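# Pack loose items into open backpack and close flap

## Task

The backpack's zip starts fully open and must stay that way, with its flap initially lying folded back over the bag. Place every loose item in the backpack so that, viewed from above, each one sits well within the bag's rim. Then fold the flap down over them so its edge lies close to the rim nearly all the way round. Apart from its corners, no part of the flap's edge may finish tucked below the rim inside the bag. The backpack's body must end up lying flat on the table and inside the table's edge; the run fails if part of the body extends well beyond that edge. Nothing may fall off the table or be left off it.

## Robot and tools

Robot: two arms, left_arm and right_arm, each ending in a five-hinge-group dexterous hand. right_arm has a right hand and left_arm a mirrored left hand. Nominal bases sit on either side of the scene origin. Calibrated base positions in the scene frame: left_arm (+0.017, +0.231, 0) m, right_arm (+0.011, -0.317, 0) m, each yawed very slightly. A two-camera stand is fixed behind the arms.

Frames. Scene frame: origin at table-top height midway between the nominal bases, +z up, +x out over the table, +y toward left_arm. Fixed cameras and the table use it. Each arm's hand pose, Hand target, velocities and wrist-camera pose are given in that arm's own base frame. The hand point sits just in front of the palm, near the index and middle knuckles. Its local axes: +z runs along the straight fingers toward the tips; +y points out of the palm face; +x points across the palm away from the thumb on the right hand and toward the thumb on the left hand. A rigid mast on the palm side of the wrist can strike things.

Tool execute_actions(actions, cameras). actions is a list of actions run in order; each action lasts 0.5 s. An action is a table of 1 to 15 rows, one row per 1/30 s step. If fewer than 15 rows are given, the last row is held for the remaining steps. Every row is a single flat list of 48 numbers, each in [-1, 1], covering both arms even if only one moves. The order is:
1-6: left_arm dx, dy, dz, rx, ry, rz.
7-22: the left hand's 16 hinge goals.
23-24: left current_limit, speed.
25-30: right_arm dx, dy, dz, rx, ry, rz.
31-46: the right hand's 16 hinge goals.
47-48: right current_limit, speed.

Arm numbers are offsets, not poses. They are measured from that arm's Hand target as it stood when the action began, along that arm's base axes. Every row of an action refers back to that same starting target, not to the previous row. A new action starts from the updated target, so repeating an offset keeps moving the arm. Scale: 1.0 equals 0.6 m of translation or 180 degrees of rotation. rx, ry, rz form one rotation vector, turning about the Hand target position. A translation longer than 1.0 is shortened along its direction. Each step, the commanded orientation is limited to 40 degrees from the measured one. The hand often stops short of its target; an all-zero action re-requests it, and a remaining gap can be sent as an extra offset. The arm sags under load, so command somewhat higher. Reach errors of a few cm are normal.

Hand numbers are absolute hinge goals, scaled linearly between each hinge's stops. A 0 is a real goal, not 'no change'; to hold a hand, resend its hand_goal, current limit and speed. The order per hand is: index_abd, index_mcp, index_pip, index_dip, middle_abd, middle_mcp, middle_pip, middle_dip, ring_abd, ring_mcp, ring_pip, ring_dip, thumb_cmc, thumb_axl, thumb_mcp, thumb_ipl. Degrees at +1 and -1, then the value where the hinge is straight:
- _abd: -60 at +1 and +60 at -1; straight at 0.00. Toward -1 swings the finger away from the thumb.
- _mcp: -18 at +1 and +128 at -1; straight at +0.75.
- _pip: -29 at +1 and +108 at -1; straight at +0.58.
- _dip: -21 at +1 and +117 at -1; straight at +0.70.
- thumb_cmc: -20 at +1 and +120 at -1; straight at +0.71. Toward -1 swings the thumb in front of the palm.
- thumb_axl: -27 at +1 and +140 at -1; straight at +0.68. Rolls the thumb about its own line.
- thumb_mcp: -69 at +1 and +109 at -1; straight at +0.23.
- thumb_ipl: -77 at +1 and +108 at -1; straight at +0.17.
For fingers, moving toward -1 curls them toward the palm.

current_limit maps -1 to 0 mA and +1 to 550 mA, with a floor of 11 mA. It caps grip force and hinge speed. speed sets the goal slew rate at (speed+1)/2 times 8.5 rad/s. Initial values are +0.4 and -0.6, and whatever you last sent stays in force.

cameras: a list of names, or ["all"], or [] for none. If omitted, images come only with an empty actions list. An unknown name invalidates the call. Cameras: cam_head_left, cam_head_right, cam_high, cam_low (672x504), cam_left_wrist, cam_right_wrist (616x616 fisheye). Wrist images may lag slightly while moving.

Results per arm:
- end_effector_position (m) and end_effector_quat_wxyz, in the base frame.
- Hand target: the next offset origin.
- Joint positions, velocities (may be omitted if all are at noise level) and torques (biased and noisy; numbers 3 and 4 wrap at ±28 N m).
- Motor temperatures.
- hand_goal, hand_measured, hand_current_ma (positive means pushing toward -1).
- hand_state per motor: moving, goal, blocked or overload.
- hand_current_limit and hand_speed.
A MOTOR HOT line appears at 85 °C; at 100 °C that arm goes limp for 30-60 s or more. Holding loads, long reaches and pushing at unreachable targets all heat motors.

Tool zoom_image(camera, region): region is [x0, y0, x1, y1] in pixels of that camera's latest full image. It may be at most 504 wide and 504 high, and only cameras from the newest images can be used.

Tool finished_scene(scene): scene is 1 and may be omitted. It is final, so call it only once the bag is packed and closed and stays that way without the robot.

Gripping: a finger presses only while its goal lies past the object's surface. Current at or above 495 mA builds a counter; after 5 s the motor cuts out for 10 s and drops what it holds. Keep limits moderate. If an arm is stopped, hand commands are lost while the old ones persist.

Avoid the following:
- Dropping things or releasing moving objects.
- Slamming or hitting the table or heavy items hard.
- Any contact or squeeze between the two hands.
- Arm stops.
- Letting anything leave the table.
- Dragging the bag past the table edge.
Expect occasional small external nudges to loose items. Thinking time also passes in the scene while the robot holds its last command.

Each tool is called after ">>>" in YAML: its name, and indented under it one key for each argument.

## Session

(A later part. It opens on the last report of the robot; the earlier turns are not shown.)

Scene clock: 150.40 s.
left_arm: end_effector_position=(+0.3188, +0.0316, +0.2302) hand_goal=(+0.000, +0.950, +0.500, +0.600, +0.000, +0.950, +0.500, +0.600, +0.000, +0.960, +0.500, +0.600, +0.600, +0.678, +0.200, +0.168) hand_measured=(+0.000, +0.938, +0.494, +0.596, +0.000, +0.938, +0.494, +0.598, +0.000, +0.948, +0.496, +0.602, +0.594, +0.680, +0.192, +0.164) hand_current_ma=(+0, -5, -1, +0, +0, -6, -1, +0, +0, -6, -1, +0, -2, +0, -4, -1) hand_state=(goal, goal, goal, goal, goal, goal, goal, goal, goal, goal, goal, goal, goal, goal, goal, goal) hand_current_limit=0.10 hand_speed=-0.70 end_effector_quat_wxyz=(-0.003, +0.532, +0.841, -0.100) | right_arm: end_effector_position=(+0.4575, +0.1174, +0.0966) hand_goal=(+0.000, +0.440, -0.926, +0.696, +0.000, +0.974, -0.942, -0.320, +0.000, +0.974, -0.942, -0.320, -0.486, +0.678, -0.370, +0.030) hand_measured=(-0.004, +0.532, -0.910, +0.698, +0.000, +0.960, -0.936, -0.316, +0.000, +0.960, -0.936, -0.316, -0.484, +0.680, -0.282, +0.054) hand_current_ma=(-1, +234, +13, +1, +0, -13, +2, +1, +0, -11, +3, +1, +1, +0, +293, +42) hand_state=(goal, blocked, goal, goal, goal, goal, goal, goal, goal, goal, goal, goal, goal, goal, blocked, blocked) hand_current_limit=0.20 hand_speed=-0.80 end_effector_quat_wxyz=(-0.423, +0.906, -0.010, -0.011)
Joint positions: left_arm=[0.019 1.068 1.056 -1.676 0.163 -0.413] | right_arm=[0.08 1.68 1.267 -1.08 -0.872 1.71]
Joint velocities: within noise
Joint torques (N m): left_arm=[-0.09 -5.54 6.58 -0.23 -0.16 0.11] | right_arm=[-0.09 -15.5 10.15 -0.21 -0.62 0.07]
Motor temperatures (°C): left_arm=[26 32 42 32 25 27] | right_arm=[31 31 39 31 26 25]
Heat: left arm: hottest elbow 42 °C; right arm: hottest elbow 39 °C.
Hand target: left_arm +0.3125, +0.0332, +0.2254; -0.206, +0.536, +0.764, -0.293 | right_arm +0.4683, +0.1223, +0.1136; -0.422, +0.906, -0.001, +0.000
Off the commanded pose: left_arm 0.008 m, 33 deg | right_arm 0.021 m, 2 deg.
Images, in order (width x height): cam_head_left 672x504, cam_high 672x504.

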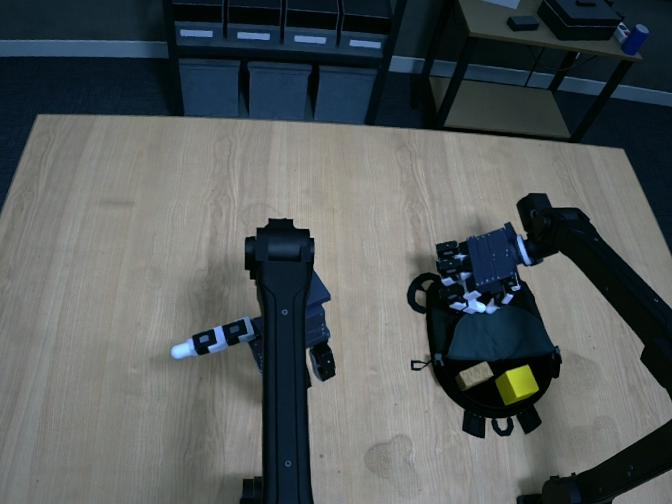

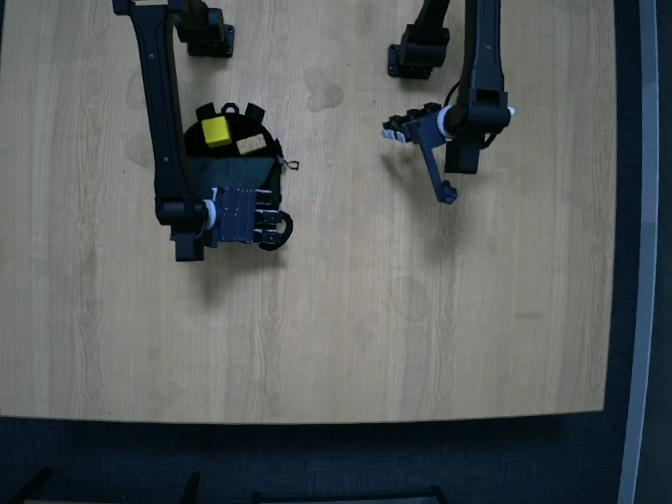

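>>> execute_actions:
  actions:
    - [[0,0,0,0,0,0,0,0.95,0.5,0.6,0,0.95,0.5,0.6,0,0.96,0.5,0.6,0.6,0.678,0.2,0.168,0.1,-0.7,0.02,-0.003,0.03,0,0,0,0,0.918,-0.723,0.145,0,0.973,-0.942,-0.32,0,0.973,-0.942,-0.32,-0.486,0.678,0.0,0.005,0.2,-0.6]]
    - [[0,0,0,0,0,0,0,0.95,0.5,0.6,0,0.95,0.5,0.6,0,0.96,0.5,0.6,0.6,0.678,0.2,0.168,0.1,-0.7,0.0,0,0,0,0,0,0,0.918,-0.723,0.145,0,0.973,-0.942,-0.32,0,0.973,-0.942,-0.32,-0.486,0.678,0.0,0.005,0.2,-0.6]]
  cameras: ["cam_right_wrist","cam_low","cam_head_right"]

>>> zoom_image:
  camera: "cam_right_wrist"
  region: [280, 100, 580, 350]

>>> zoom_image:
  camera: "cam_low"
  region: [0, 180, 150, 330]

>>> zoom_image:
  camera: "cam_head_right"
  region: [420, 220, 600, 400]

Scene clock: 156.97 s.
left_arm: end_effector_position=(+0.3188, +0.0316, +0.2302) hand_goal=(+0.000, +0.950, +0.500, +0.600, +0.000, +0.950, +0.500, +0.600, +0.000, +0.960, +0.500, +0.600, +0.600, +0.678, +0.200, +0.168) hand_measured=(+0.000, +0.938, +0.494, +0.596, +0.000, +0.938, +0.494, +0.598, +0.000, +0.948, +0.496, +0.602, +0.594, +0.680, +0.192, +0.164) hand_current_ma=(+0, -5, -1, +0, +0, -6, -1, +0, +0, -6, -1, +0, -2, +0, -4, -1) hand_state=(goal, goal, goal, goal, goal, goal, goal, goal, goal, goal, goal, goal, goal, goal, goal, goal) hand_current_limit=0.10 hand_speed=-0.70 end_effector_quat_wxyz=(-0.003, +0.532, +0.841, -0.100) | right_arm: end_effector_position=(+0.4655, +0.1179, +0.1186) hand_goal=(+0.000, +0.918, -0.722, +0.146, +0.000, +0.974, -0.942, -0.320, +0.000, +0.974, -0.942, -0.320, -0.486, +0.678, +0.000, +0.006) hand_measured=(-0.004, +0.904, -0.724, +0.150, +0.000, +0.960, -0.936, -0.316, +0.000, +0.960, -0.936, -0.316, -0.486, +0.680, -0.004, +0.008) hand_current_ma=(-1, -12, +0, +1, +0, -13, +2, +1, +0, -11, +3, +1, +0, +0, -3, +1) hand_state=(goal, goal, goal, goal, goal, goal, goal, goal, goal, goal, goal, goal, goal, goal, goal, goal) hand_current_limit=0.20 hand_speed=-0.60 end_effector_quat_wxyz=(-0.423, +0.906, -0.011, -0.013)
Joint positions: left_arm=[0.019 1.068 1.056 -1.676 0.163 -0.413] | right_arm=[0.08 1.68 1.329 -1.146 -0.871 1.71]
Joint torques (N m): left_arm=[-0.09 -5.6 6.57 -0.24 -0.16 0.11] | right_arm=[-0.67 -14.51 10.85 -0.08 -0.68 0.01]
Heat: left arm: hottest elbow 42 °C; right arm: hottest elbow 39 °C.
Hand target: left_arm +0.3125, +0.0332, +0.2254; -0.206, +0.536, +0.764, -0.293 | right_arm +0.4802, +0.1205, +0.1315; -0.422, +0.906, -0.001, +0.000
Off the commanded pose: left_arm 0.008 m, 33 deg | right_arm 0.020 m, 2 deg.
joint sent to its limit (left arm) — joint 4 (wrist pitch), lower limit. The joint targets are off in orientation, not in position.
camera_calibration:
cam_right_wrist: T_world_to_cam=[[-0.794764, -0.433975, -0.424283, 0.498576], [-0.359074, -0.227379, 0.905188, 0.036822], [-0.489301, 0.87176, 0.0248835, 0.24387], [0, 0, 0, 1]] pos_world=[0.528799, 0.0121455, 0.172138]
Images, in order (width x height): cam_head_right 672x504, cam_low 672x504, cam_right_wrist 616x616.

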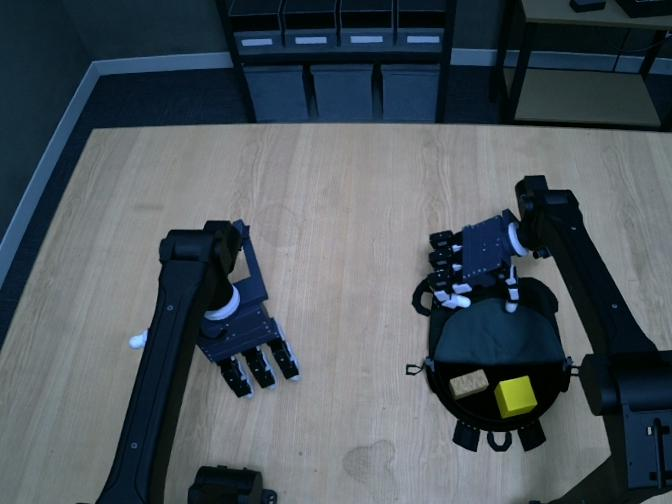

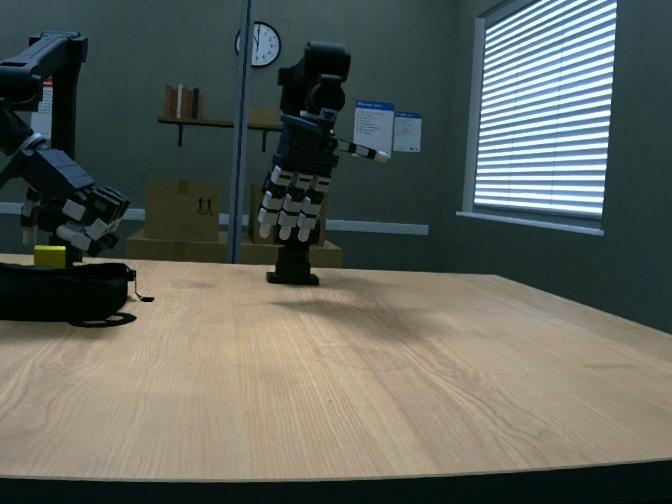

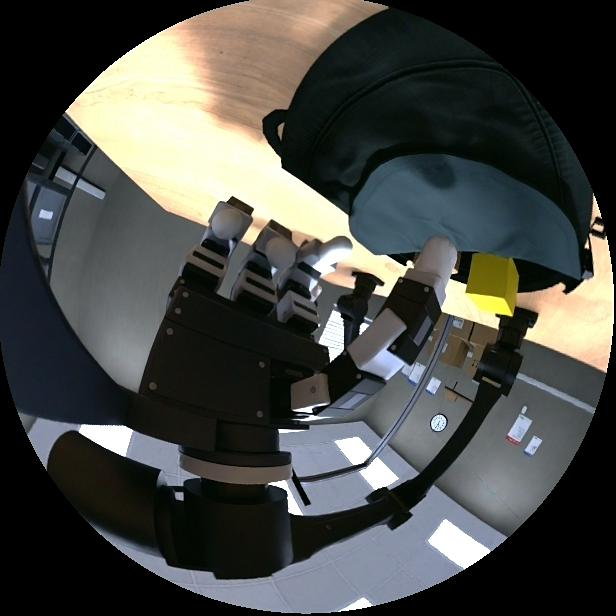

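Scaled by 1.680 from the camera's 616x616 image, which has a finer 880x880 frame.

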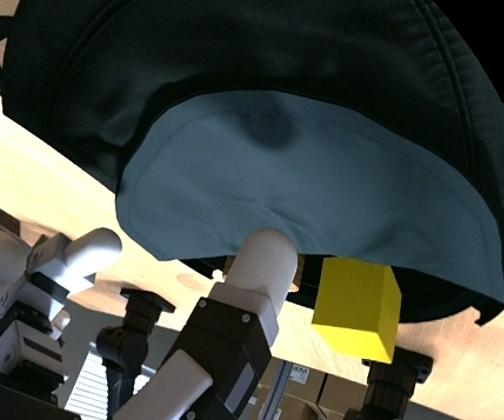

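Scaled by 3.360 from the camera's 672x504 image, which has a finer 960x720 frame.

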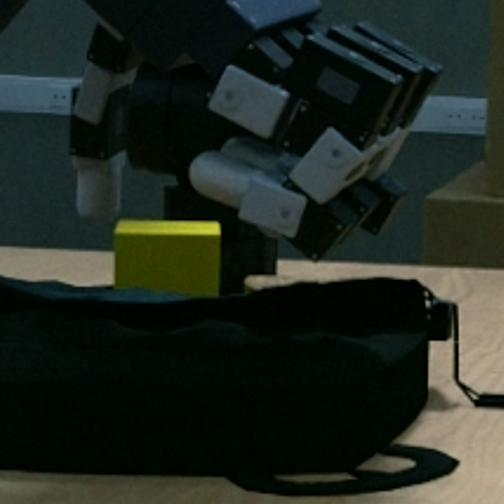

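Scaled by 2.800 from the camera's 672x504 image, which has a finer 960x720 frame.

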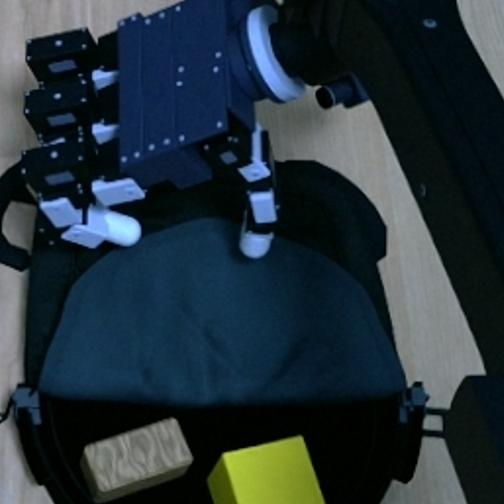

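>>> execute_actions:
  actions:
    - [[0,0,0,0,0,0,0,0.95,0.5,0.6,0,0.95,0.5,0.6,0,0.96,0.5,0.6,0.6,0.678,0.2,0.168,0.1,-0.7,0.002,0.0033,-0.043,0,0,0,0,0.918,-0.723,0.145,0,0.973,-0.942,-0.32,0,0.973,-0.942,-0.32,-0.486,0.678,0.0,0.005,0.3,-0.6]]
    - [[0,0,0,0,0,0,0,0.95,0.5,0.6,0,0.95,0.5,0.6,0,0.96,0.5,0.6,0.6,0.678,0.2,0.168,0.1,-0.7,0,0,-0.043,0,0,0,0,0.918,-0.723,0.145,0,0.973,-0.942,-0.32,0,0.973,-0.942,-0.32,-0.486,0.678,0.0,0.005,0.3,-0.6]]
    - [[0,0,0,0,0,0,0,0.95,0.5,0.6,0,0.95,0.5,0.6,0,0.96,0.5,0.6,0.6,0.678,0.2,0.168,0.1,-0.7,0,0,-0.03,0,0,0,0,0.918,-0.723,0.145,0,0.973,-0.942,-0.32,0,0.973,-0.942,-0.32,-0.486,0.678,0.0,0.005,0.3,-0.6]]
  cameras: ["cam_right_wrist","cam_low","cam_head_right"]

>>> zoom_image:
  camera: "cam_right_wrist"
  region: [280, 100, 580, 350]

>>> zoom_image:
  camera: "cam_head_right"
  region: [420, 220, 600, 400]

Scene clock: 159.17 s.
left_arm: end_effector_position=(+0.3188, +0.0316, +0.2302) hand_goal=(+0.000, +0.950, +0.500, +0.600, +0.000, +0.950, +0.500, +0.600, +0.000, +0.960, +0.500, +0.600, +0.600, +0.678, +0.200, +0.168) hand_measured=(+0.000, +0.938, +0.494, +0.596, +0.000, +0.938, +0.494, +0.598, +0.000, +0.948, +0.496, +0.602, +0.594, +0.680, +0.192, +0.164) hand_current_ma=(+0, -5, -1, +0, +0, -6, -1, +0, +0, -6, -1, +0, -2, +0, -4, -1) hand_state=(goal, goal, goal, goal, goal, goal, goal, goal, goal, goal, goal, goal, goal, goal, goal, goal) hand_current_limit=0.10 hand_speed=-0.70 end_effector_quat_wxyz=(-0.003, +0.532, +0.841, -0.100) | right_arm: end_effector_position=(+0.4826, +0.1192, +0.0743) hand_goal=(+0.000, +0.918, -0.722, +0.146, +0.000, +0.974, -0.942, -0.320, +0.000, +0.974, -0.942, -0.320, -0.486, +0.678, +0.000, +0.006) hand_measured=(-0.002, +0.906, -0.724, +0.148, +0.000, +0.960, -0.936, -0.316, +0.000, +0.960, -0.936, -0.316, -0.486, +0.680, +0.000, +0.008) hand_current_ma=(-1, -10, +0, +0, +0, -13, +2, +1, +0, -11, +3, +1, +0, +0, +0, +1) hand_state=(goal, goal, goal, goal, goal, goal, goal, goal, goal, goal, goal, goal, goal, goal, goal, goal) hand_current_limit=0.30 hand_speed=-0.60 end_effector_quat_wxyz=(-0.424, +0.905, -0.002, +0.007)
Joint positions: left_arm=[0.019 1.068 1.056 -1.676 0.163 -0.413] | right_arm=[0.08 1.74 1.285 -0.998 -0.871 1.71]
Joint torques (N m): left_arm=[-0.09 -5.6 6.57 -0.2 -0.17 0.11] | right_arm=[-0.38 -13.92 6.74 0.94 -0.68 0.03]
Heat: left arm: hottest elbow 42 °C; right arm: hottest elbow 39 °C.
Hand target: left_arm +0.3125, +0.0332, +0.2254; -0.206, +0.536, +0.764, -0.293 | right_arm +0.4814, +0.1224, +0.0620; -0.422, +0.906, -0.001, +0.000
Off the commanded pose: left_arm 0.008 m, 33 deg | right_arm 0.013 m, 1 deg.
joint sent to its limit (left arm) — joint 4 (wrist pitch), lower limit. The joint targets are off in orientation, not in position.
camera_calibration:
cam_right_wrist: T_world_to_cam=[[-0.775589, -0.432558, -0.459734, 0.487114], [-0.39803, -0.230147, 0.888034, 0.103794], [-0.489933, 0.871737, 0.00632871, 0.253914], [0, 0, 0, 1]] pos_world=[0.543514, 0.0132466, 0.130163]
Images, in order (width x height): cam_head_right 672x504, cam_low 672x504, cam_right_wrist 616x616.

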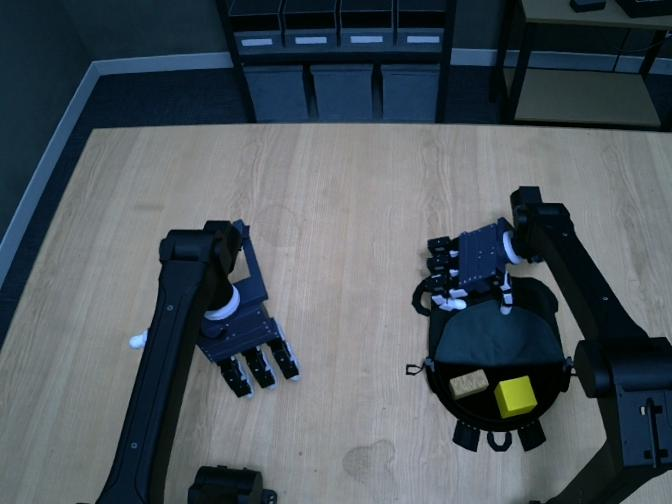

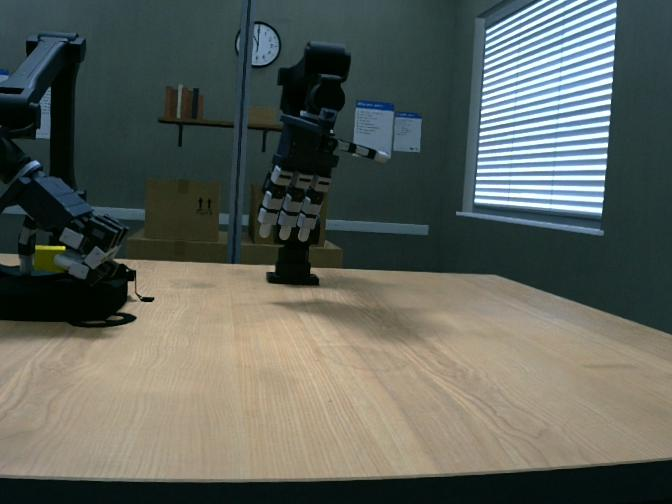

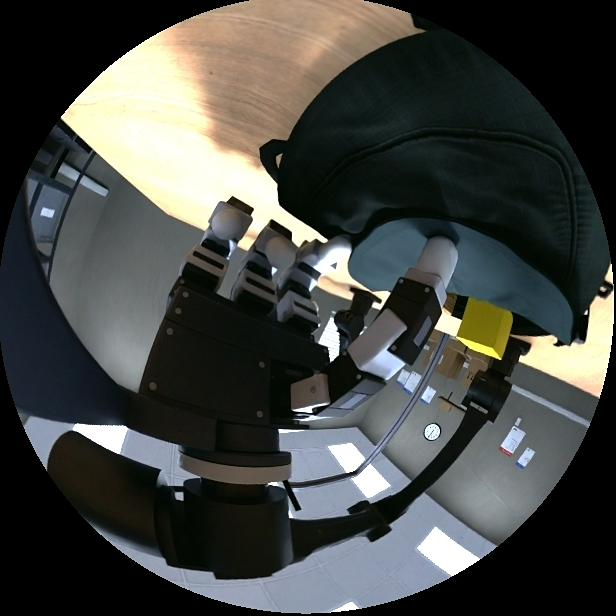

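Scaled by 1.680 from the camera's 616x616 image, which has a finer 880x880 frame.

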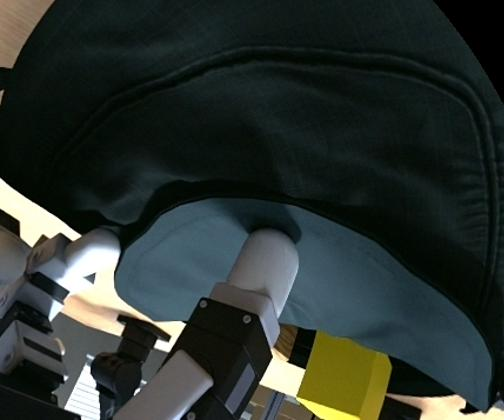

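Scaled by 2.800 from the camera's 672x504 image, which has a finer 960x720 frame.

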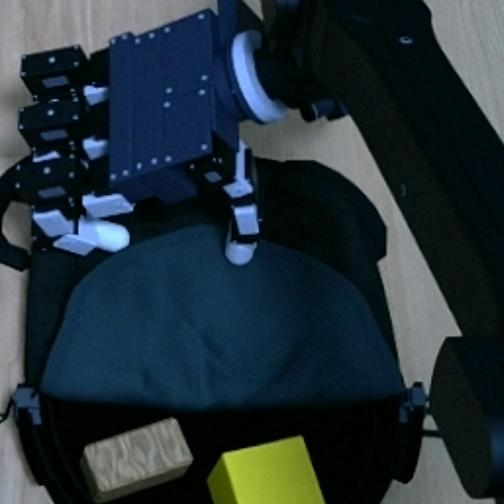

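>>> zoom_image:
  camera: "cam_head_right"
  region: [440, 280, 540, 340]

>>> zoom_image:
  camera: "cam_low"
  region: [0, 210, 130, 310]

Scaled by 5.040 from the camera's 672x504 image, which has a finer 960x720 frame.

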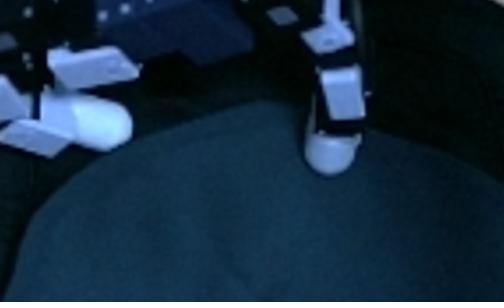

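Scaled by 3.877 from the camera's 672x504 image, which has a finer 960x720 frame.

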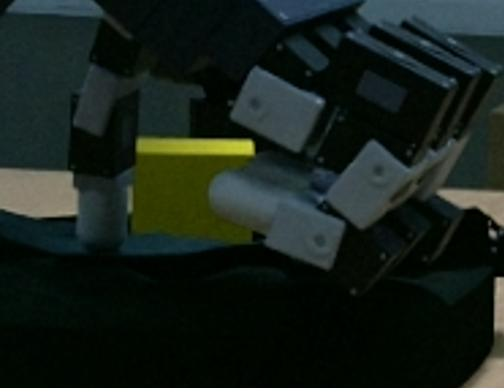

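>>> execute_actions:
  actions:
    - [[0,0,0,0,0,0,0,0.95,0.5,0.6,0,0.95,0.5,0.6,0,0.96,0.5,0.6,0.6,0.678,0.2,0.168,0.1,-0.7,0.012,-0.03,0.03,0,0,0,0,0.918,-0.723,0.145,0,0.973,-0.942,-0.32,0,0.973,-0.942,-0.32,-0.486,0.678,0.0,0.005,0.3,-0.6]]
    - [[0,0,0,0,0,0,0,0.95,0.5,0.6,0,0.95,0.5,0.6,0,0.96,0.5,0.6,0.6,0.678,0.2,0.168,0.1,-0.7,0,0,-0.045,0,0,0,0,0.918,-0.723,0.145,0,0.973,-0.942,-0.32,0,0.973,-0.942,-0.32,-0.486,0.678,0.0,0.005,0.3,-0.6]]
    - [[0,0,0,0,0,0,0,0.95,0.5,0.6,0,0.95,0.5,0.6,0,0.96,0.5,0.6,0.6,0.678,0.2,0.168,0.1,-0.7,0,0,-0.015,0,0,0,0,0.918,-0.723,0.145,0,0.973,-0.942,-0.32,0,0.973,-0.942,-0.32,-0.486,0.678,0.0,0.005,0.3,-0.6]]
  cameras: ["cam_right_wrist","cam_low","cam_head_right"]

>>> zoom_image:
  camera: "cam_right_wrist"
  region: [280, 100, 580, 350]

>>> zoom_image:
  camera: "cam_head_right"
  region: [440, 280, 540, 340]

>>> zoom_image:
  camera: "cam_low"
  region: [0, 210, 130, 310]

Scene clock: 162.07 s.
left_arm: end_effector_position=(+0.3188, +0.0316, +0.2302) hand_goal=(+0.000, +0.950, +0.500, +0.600, +0.000, +0.950, +0.500, +0.600, +0.000, +0.960, +0.500, +0.600, +0.600, +0.678, +0.200, +0.168) hand_measured=(+0.000, +0.938, +0.494, +0.596, +0.000, +0.938, +0.494, +0.598, +0.000, +0.948, +0.496, +0.602, +0.594, +0.680, +0.192, +0.164) hand_current_ma=(+0, -5, -1, +0, +0, -6, -1, +0, +0, -6, -1, +0, -2, +0, -4, -1) hand_state=(goal, goal, goal, goal, goal, goal, goal, goal, goal, goal, goal, goal, goal, goal, goal, goal) hand_current_limit=0.10 hand_speed=-0.70 end_effector_quat_wxyz=(-0.003, +0.532, +0.841, -0.100) | right_arm: end_effector_position=(+0.4805, +0.1121, +0.0607) hand_goal=(+0.000, +0.918, -0.722, +0.146, +0.000, +0.974, -0.942, -0.320, +0.000, +0.974, -0.942, -0.320, -0.486, +0.678, +0.000, +0.006) hand_measured=(-0.002, +0.910, -0.726, +0.144, +0.000, +0.960, -0.936, -0.316, +0.000, +0.960, -0.936, -0.316, -0.464, +0.684, +0.004, +0.006) hand_current_ma=(-1, -6, -1, -1, +0, -13, +2, +1, +0, -11, +3, +1, +24, +5, +2, +0) hand_state=(goal, goal, goal, goal, goal, goal, goal, goal, goal, goal, goal, goal, blocked, goal, goal, goal) hand_current_limit=0.30 hand_speed=-0.60 end_effector_quat_wxyz=(-0.423, +0.906, -0.002, -0.005)
Joint positions: left_arm=[0.019 1.068 1.056 -1.676 0.163 -0.413] | right_arm=[0.067 1.769 1.285 -1.018 -0.872 1.674]
Joint torques (N m): left_arm=[-0.09 -5.6 6.57 -0.21 -0.16 0.12] | right_arm=[-2.37 -12.81 7.04 1.39 -0.75 -0.17]
Heat: left arm: hottest elbow 41 °C; right arm: hottest elbow 39 °C.
Hand target: left_arm +0.3125, +0.0332, +0.2254; -0.206, +0.536, +0.764, -0.293 | right_arm +0.4887, +0.1044, +0.0440; -0.422, +0.906, -0.001, +0.000
Off the commanded pose: left_arm 0.008 m, 33 deg | right_arm 0.020 m, 1 deg.
joint sent to its limit (left arm) — joint 4 (wrist pitch), lower limit. The joint targets are off in orientation, not in position.
camera_calibration:
cam_right_wrist: T_world_to_cam=[[-0.780103, -0.441983, -0.442821, 0.478379], [-0.377417, -0.232052, 0.896498, 0.103223], [-0.498994, 0.866489, 0.0142127, 0.263635], [0, 0, 0, 1]] pos_world=[0.543696, 0.00695109, 0.11555]
Images, in order (width x height): cam_head_right 672x504, cam_low 672x504, cam_right_wrist 616x616.

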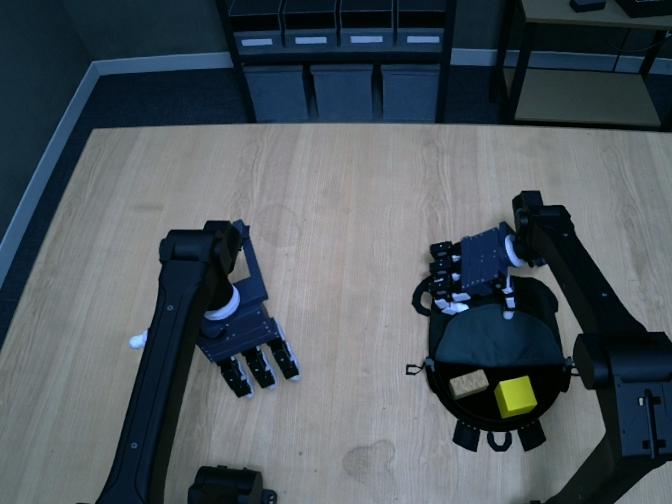

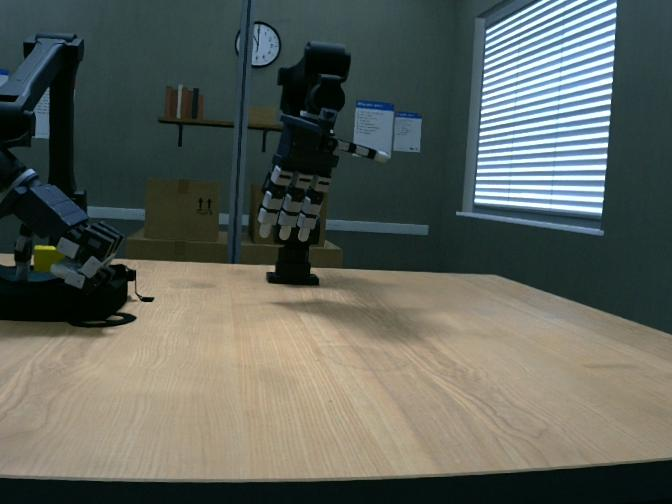

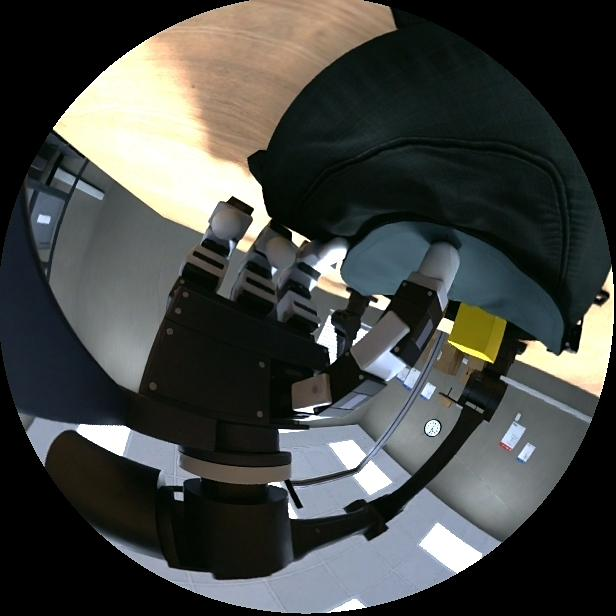

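Scaled by 1.680 from the camera's 616x616 image, which has a finer 880x880 frame.

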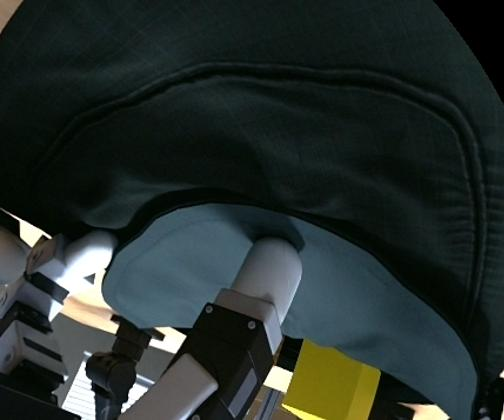

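Scaled by 5.040 from the camera's 672x504 image, which has a finer 960x720 frame.

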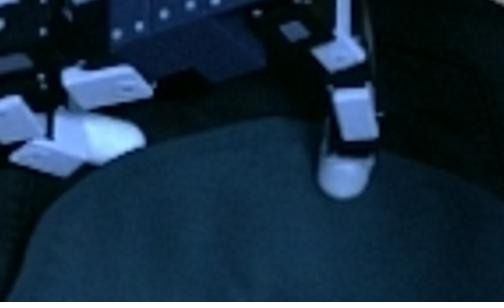

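Scaled by 3.877 from the camera's 672x504 image, which has a finer 960x720 frame.

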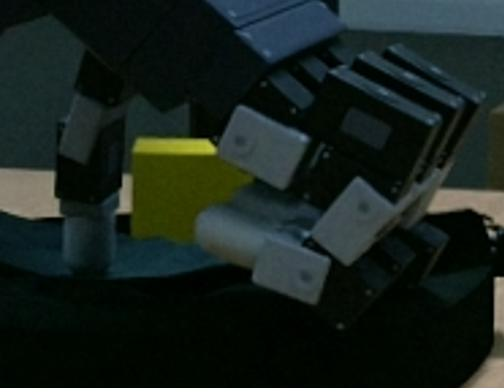

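>>> execute_actions:
  actions:
    - [[0,0,0,0,0,0,0,0.95,0.5,0.6,0,0.95,0.5,0.6,0,0.96,0.5,0.6,0.6,0.678,0.2,0.168,0.1,-0.7,0,0.008,-0.01,0,0,0,0,0.726,-0.839,0.42,0,0.973,-0.942,-0.32,0,0.973,-0.942,-0.32,-0.486,0.678,-0.135,0.027,0.6,-0.85]]
    - [[0,0,0,0,0,0,0,0.95,0.5,0.6,0,0.95,0.5,0.6,0,0.96,0.5,0.6,0.6,0.678,0.2,0.168,0.1,-0.7,0,0,0,0,0,0,0,0.60,-0.90,0.6,0,0.973,-0.942,-0.32,0,0.973,-0.942,-0.32,-0.486,0.678,-0.23,0.04,0.6,-0.85]]
    - [[0,0,0,0,0,0,0,0.95,0.5,0.6,0,0.95,0.5,0.6,0,0.96,0.5,0.6,0.6,0.678,0.2,0.168,0.1,-0.7,0,0,0,0,0,0,0,0.44,-0.927,0.696,0,0.973,-0.942,-0.32,0,0.973,-0.942,-0.32,-0.486,0.678,-0.36,0.04,0.6,-0.85]]
  cameras: ["cam_right_wrist","cam_low","cam_head_right"]

>>> zoom_image:
  camera: "cam_right_wrist"
  region: [280, 100, 580, 350]

>>> zoom_image:
  camera: "cam_head_right"
  region: [440, 280, 540, 340]

>>> zoom_image:
  camera: "cam_low"
  region: [0, 210, 130, 310]

Scene clock: 164.73 s.
left_arm: end_effector_position=(+0.3188, +0.0316, +0.2302) hand_goal=(+0.000, +0.950, +0.500, +0.600, +0.000, +0.950, +0.500, +0.600, +0.000, +0.960, +0.500, +0.600, +0.600, +0.678, +0.200, +0.168) hand_measured=(+0.000, +0.938, +0.494, +0.596, +0.000, +0.938, +0.494, +0.598, +0.000, +0.948, +0.496, +0.602, +0.594, +0.680, +0.192, +0.164) hand_current_ma=(+0, -5, -1, +0, +0, -6, -1, +0, +0, -6, -1, +0, -2, +0, -4, -1) hand_state=(goal, goal, goal, goal, goal, goal, goal, goal, goal, goal, goal, goal, goal, goal, goal, goal) hand_current_limit=0.10 hand_speed=-0.70 end_effector_quat_wxyz=(-0.003, +0.532, +0.841, -0.100) | right_arm: end_effector_position=(+0.4857, +0.1137, +0.0600) hand_goal=(+0.000, +0.440, -0.926, +0.696, +0.000, +0.974, -0.942, -0.320, +0.000, +0.974, -0.942, -0.320, -0.486, +0.678, -0.360, +0.040) hand_measured=(-0.002, +0.550, -0.896, +0.710, +0.000, +0.960, -0.936, -0.316, +0.000, +0.960, -0.936, -0.316, -0.458, +0.688, -0.216, +0.066) hand_current_ma=(+0, +308, +36, +10, +0, -13, +2, +1, +0, -11, +3, +1, +34, +9, +440, +48) hand_state=(goal, blocked, blocked, goal, goal, goal, goal, goal, goal, goal, goal, goal, blocked, goal, blocked, blocked) hand_current_limit=0.60 hand_speed=-0.85 end_effector_quat_wxyz=(-0.426, +0.905, -0.004, +0.003)
Joint positions: left_arm=[0.019 1.068 1.056 -1.676 0.163 -0.413] | right_arm=[0.067 1.771 1.285 -0.99 -0.877 1.692]
Joint torques (N m): left_arm=[-0.09 -5.6 6.58 -0.21 -0.16 0.11] | right_arm=[-1.44 -12.69 6.42 1.21 -0.54 -0.19]
Heat: left arm: hottest elbow 41 °C; right arm: hottest elbow 38 °C.
Hand target: left_arm +0.3125, +0.0332, +0.2254; -0.206, +0.536, +0.764, -0.293 | right_arm +0.4887, +0.1092, +0.0381; -0.422, +0.906, -0.001, +0.000
Off the commanded pose: left_arm 0.008 m, 33 deg | right_arm 0.022 m, 1 deg.
joint sent to its limit (left arm) — joint 4 (wrist pitch), lower limit. The joint targets are off in orientation, not in position.
camera_calibration:
cam_right_wrist: T_world_to_cam=[[-0.780114, -0.430133, -0.454321, 0.482119], [-0.390165, -0.23319, 0.890726, 0.11285], [-0.489074, 0.872128, 0.0140919, 0.259416], [0, 0, 0, 1]] pos_world=[0.547012, 0.0074474, 0.114863]
Images, in order (width x height): cam_head_right 672x504, cam_low 672x504, cam_right_wrist 616x616.

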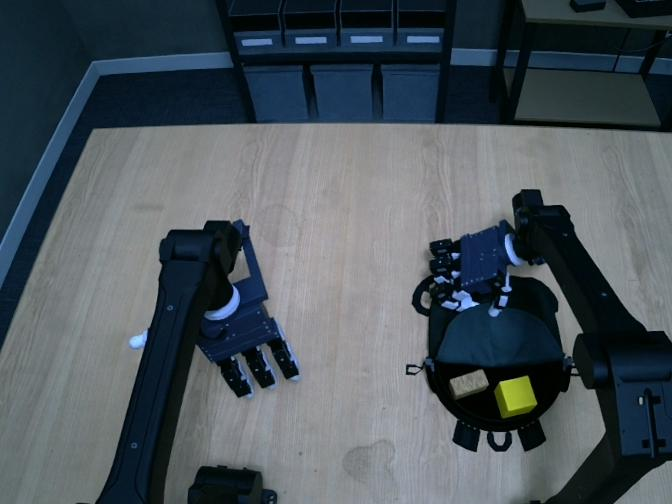

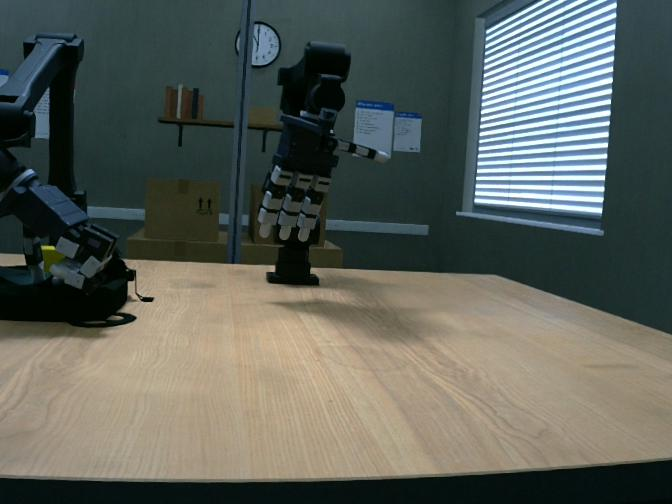

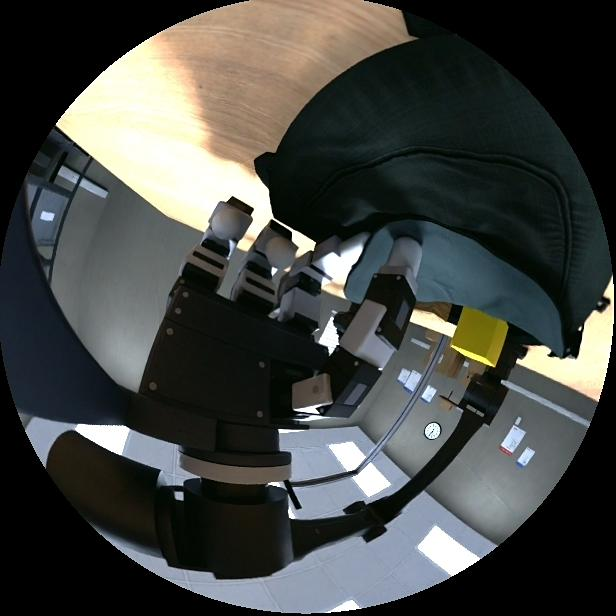

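Scaled by 1.680 from the camera's 616x616 image, which has a finer 880x880 frame.

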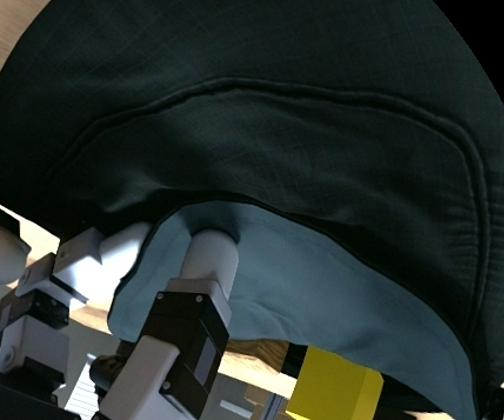

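Scaled by 5.040 from the camera's 672x504 image, which has a finer 960x720 frame.

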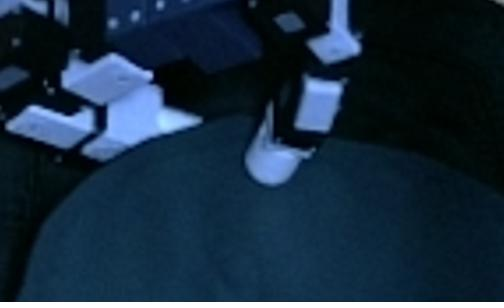

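Scaled by 3.877 from the camera's 672x504 image, which has a finer 960x720 frame.

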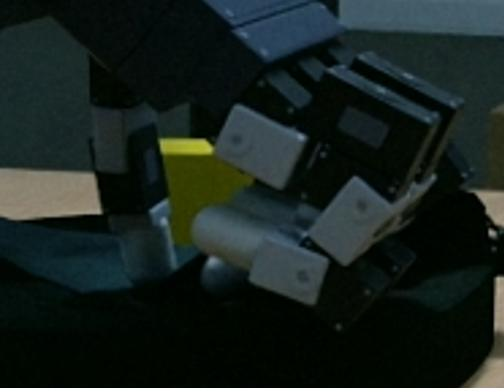

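>>> execute_actions:
  actions:
    - [[0,0,0,0,0,0,0,0.95,0.5,0.6,0,0.95,0.5,0.6,0,0.96,0.5,0.6,0.6,0.678,0.2,0.168,0.1,-0.7,0,0,0.05,0,0,0,0,0.44,-0.927,0.696,0,0.973,-0.942,-0.32,0,0.973,-0.942,-0.32,-0.486,0.678,-0.36,0.04,0.5,-0.85]]
    - [[0,0,0,0,0,0,0,0.95,0.5,0.6,0,0.95,0.5,0.6,0,0.96,0.5,0.6,0.6,0.678,0.2,0.168,0.1,-0.7,0,0,0.04,0,0,0,0,0.44,-0.927,0.696,0,0.973,-0.942,-0.32,0,0.973,-0.942,-0.32,-0.486,0.678,-0.36,0.04,0.4,-0.85]]
  cameras: ["cam_right_wrist","cam_low","cam_head_right"]

>>> zoom_image:
  camera: "cam_right_wrist"
  region: [280, 100, 580, 350]

>>> zoom_image:
  camera: "cam_head_right"
  region: [440, 280, 540, 340]

>>> zoom_image:
  camera: "cam_low"
  region: [0, 210, 130, 310]

Scene clock: 166.43 s.
left_arm: end_effector_position=(+0.3188, +0.0316, +0.2302) hand_goal=(+0.000, +0.950, +0.500, +0.600, +0.000, +0.950, +0.500, +0.600, +0.000, +0.960, +0.500, +0.600, +0.600, +0.678, +0.200, +0.168) hand_measured=(+0.000, +0.938, +0.494, +0.596, +0.000, +0.938, +0.494, +0.598, +0.000, +0.948, +0.496, +0.602, +0.594, +0.680, +0.192, +0.164) hand_current_ma=(+0, -5, -1, +0, +0, -6, -1, +0, +0, -6, -1, +0, -2, +0, -4, -1) hand_state=(goal, goal, goal, goal, goal, goal, goal, goal, goal, goal, goal, goal, goal, goal, goal, goal) hand_current_limit=0.10 hand_speed=-0.70 end_effector_quat_wxyz=(-0.003, +0.532, +0.841, -0.100) | right_arm: end_effector_position=(+0.4745, +0.1120, +0.0783) hand_goal=(+0.000, +0.440, -0.926, +0.696, +0.000, +0.974, -0.942, -0.320, +0.000, +0.974, -0.942, -0.320, -0.486, +0.678, -0.360, +0.040) hand_measured=(-0.002, +0.534, -0.880, +0.714, +0.000, +0.960, -0.936, -0.316, +0.000, +0.960, -0.936, -0.316, -0.472, +0.686, -0.258, +0.066) hand_current_ma=(+0, +242, +71, +15, +0, -13, +2, +1, +0, -11, +3, +1, +10, +7, +378, +48) hand_state=(goal, blocked, blocked, goal, goal, goal, goal, goal, goal, goal, goal, goal, goal, goal, blocked, blocked) hand_current_limit=0.40 hand_speed=-0.85 end_effector_quat_wxyz=(-0.423, +0.906, -0.009, -0.016)
Joint positions: left_arm=[0.019 1.068 1.056 -1.676 0.163 -0.413] | right_arm=[0.067 1.749 1.307 -1.081 -0.873 1.681]
Joint torques (N m): left_arm=[-0.09 -5.6 6.57 -0.21 -0.16 0.11] | right_arm=[-1.32 -15.79 9.95 -0.05 -0.69 -0.08]
Heat: left arm: hottest elbow 41 °C; right arm: hottest elbow 38 °C.
Hand target: left_arm +0.3125, +0.0332, +0.2254; -0.206, +0.536, +0.764, -0.293 | right_arm +0.4887, +0.1092, +0.0920; -0.422, +0.906, +0.000, +0.000
Off the commanded pose: left_arm 0.008 m, 33 deg | right_arm 0.020 m, 2 deg.
joint sent to its limit (left arm) — joint 4 (wrist pitch), lower limit. The joint targets are off in orientation, not in position.
camera_calibration:
cam_right_wrist: T_world_to_cam=[[-0.793771, -0.438673, -0.4213, 0.485886], [-0.354249, -0.229616, 0.906523, 0.0730935], [-0.494405, 0.868817, 0.026863, 0.257108], [0, 0, 0, 1]] pos_world=[0.538691, 0.00654851, 0.131536]
Images, in order (width x height): cam_head_right 672x504, cam_low 672x504, cam_right_wrist 616x616.

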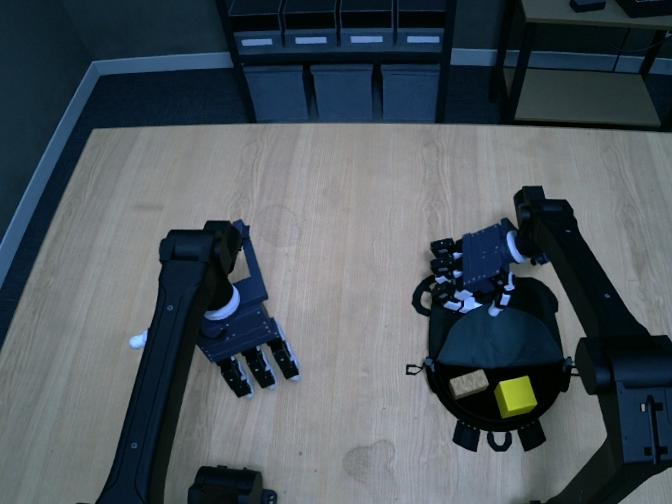

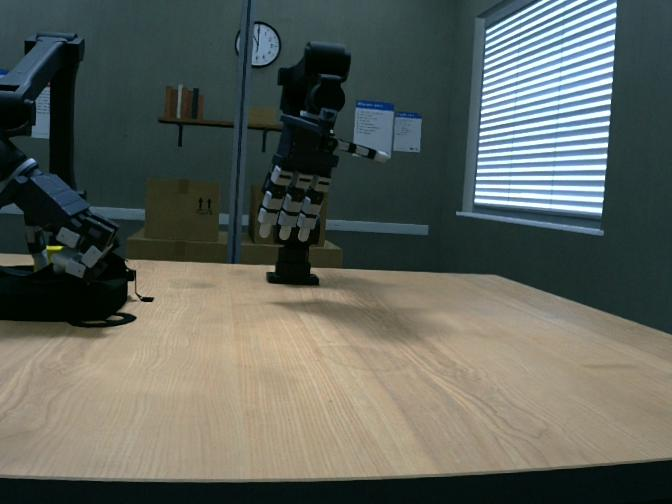

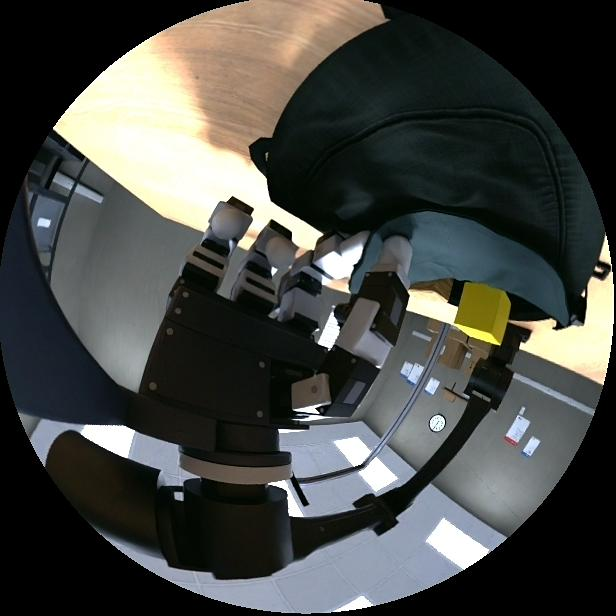

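Scaled by 1.680 from the camera's 616x616 image, which has a finer 880x880 frame.

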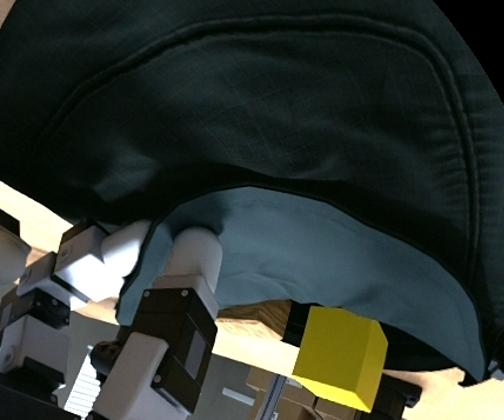

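Scaled by 5.040 from the camera's 672x504 image, which has a finer 960x720 frame.

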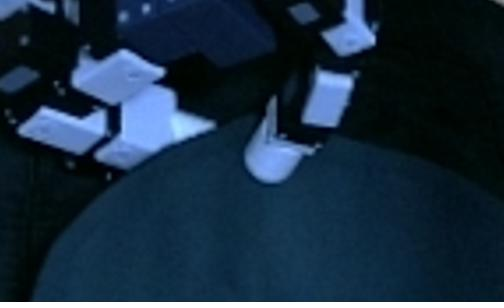

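Scaled by 3.877 from the camera's 672x504 image, which has a finer 960x720 frame.

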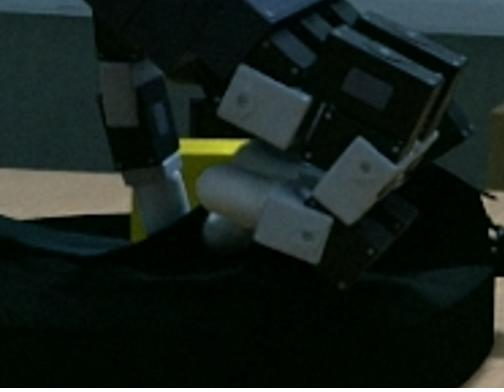

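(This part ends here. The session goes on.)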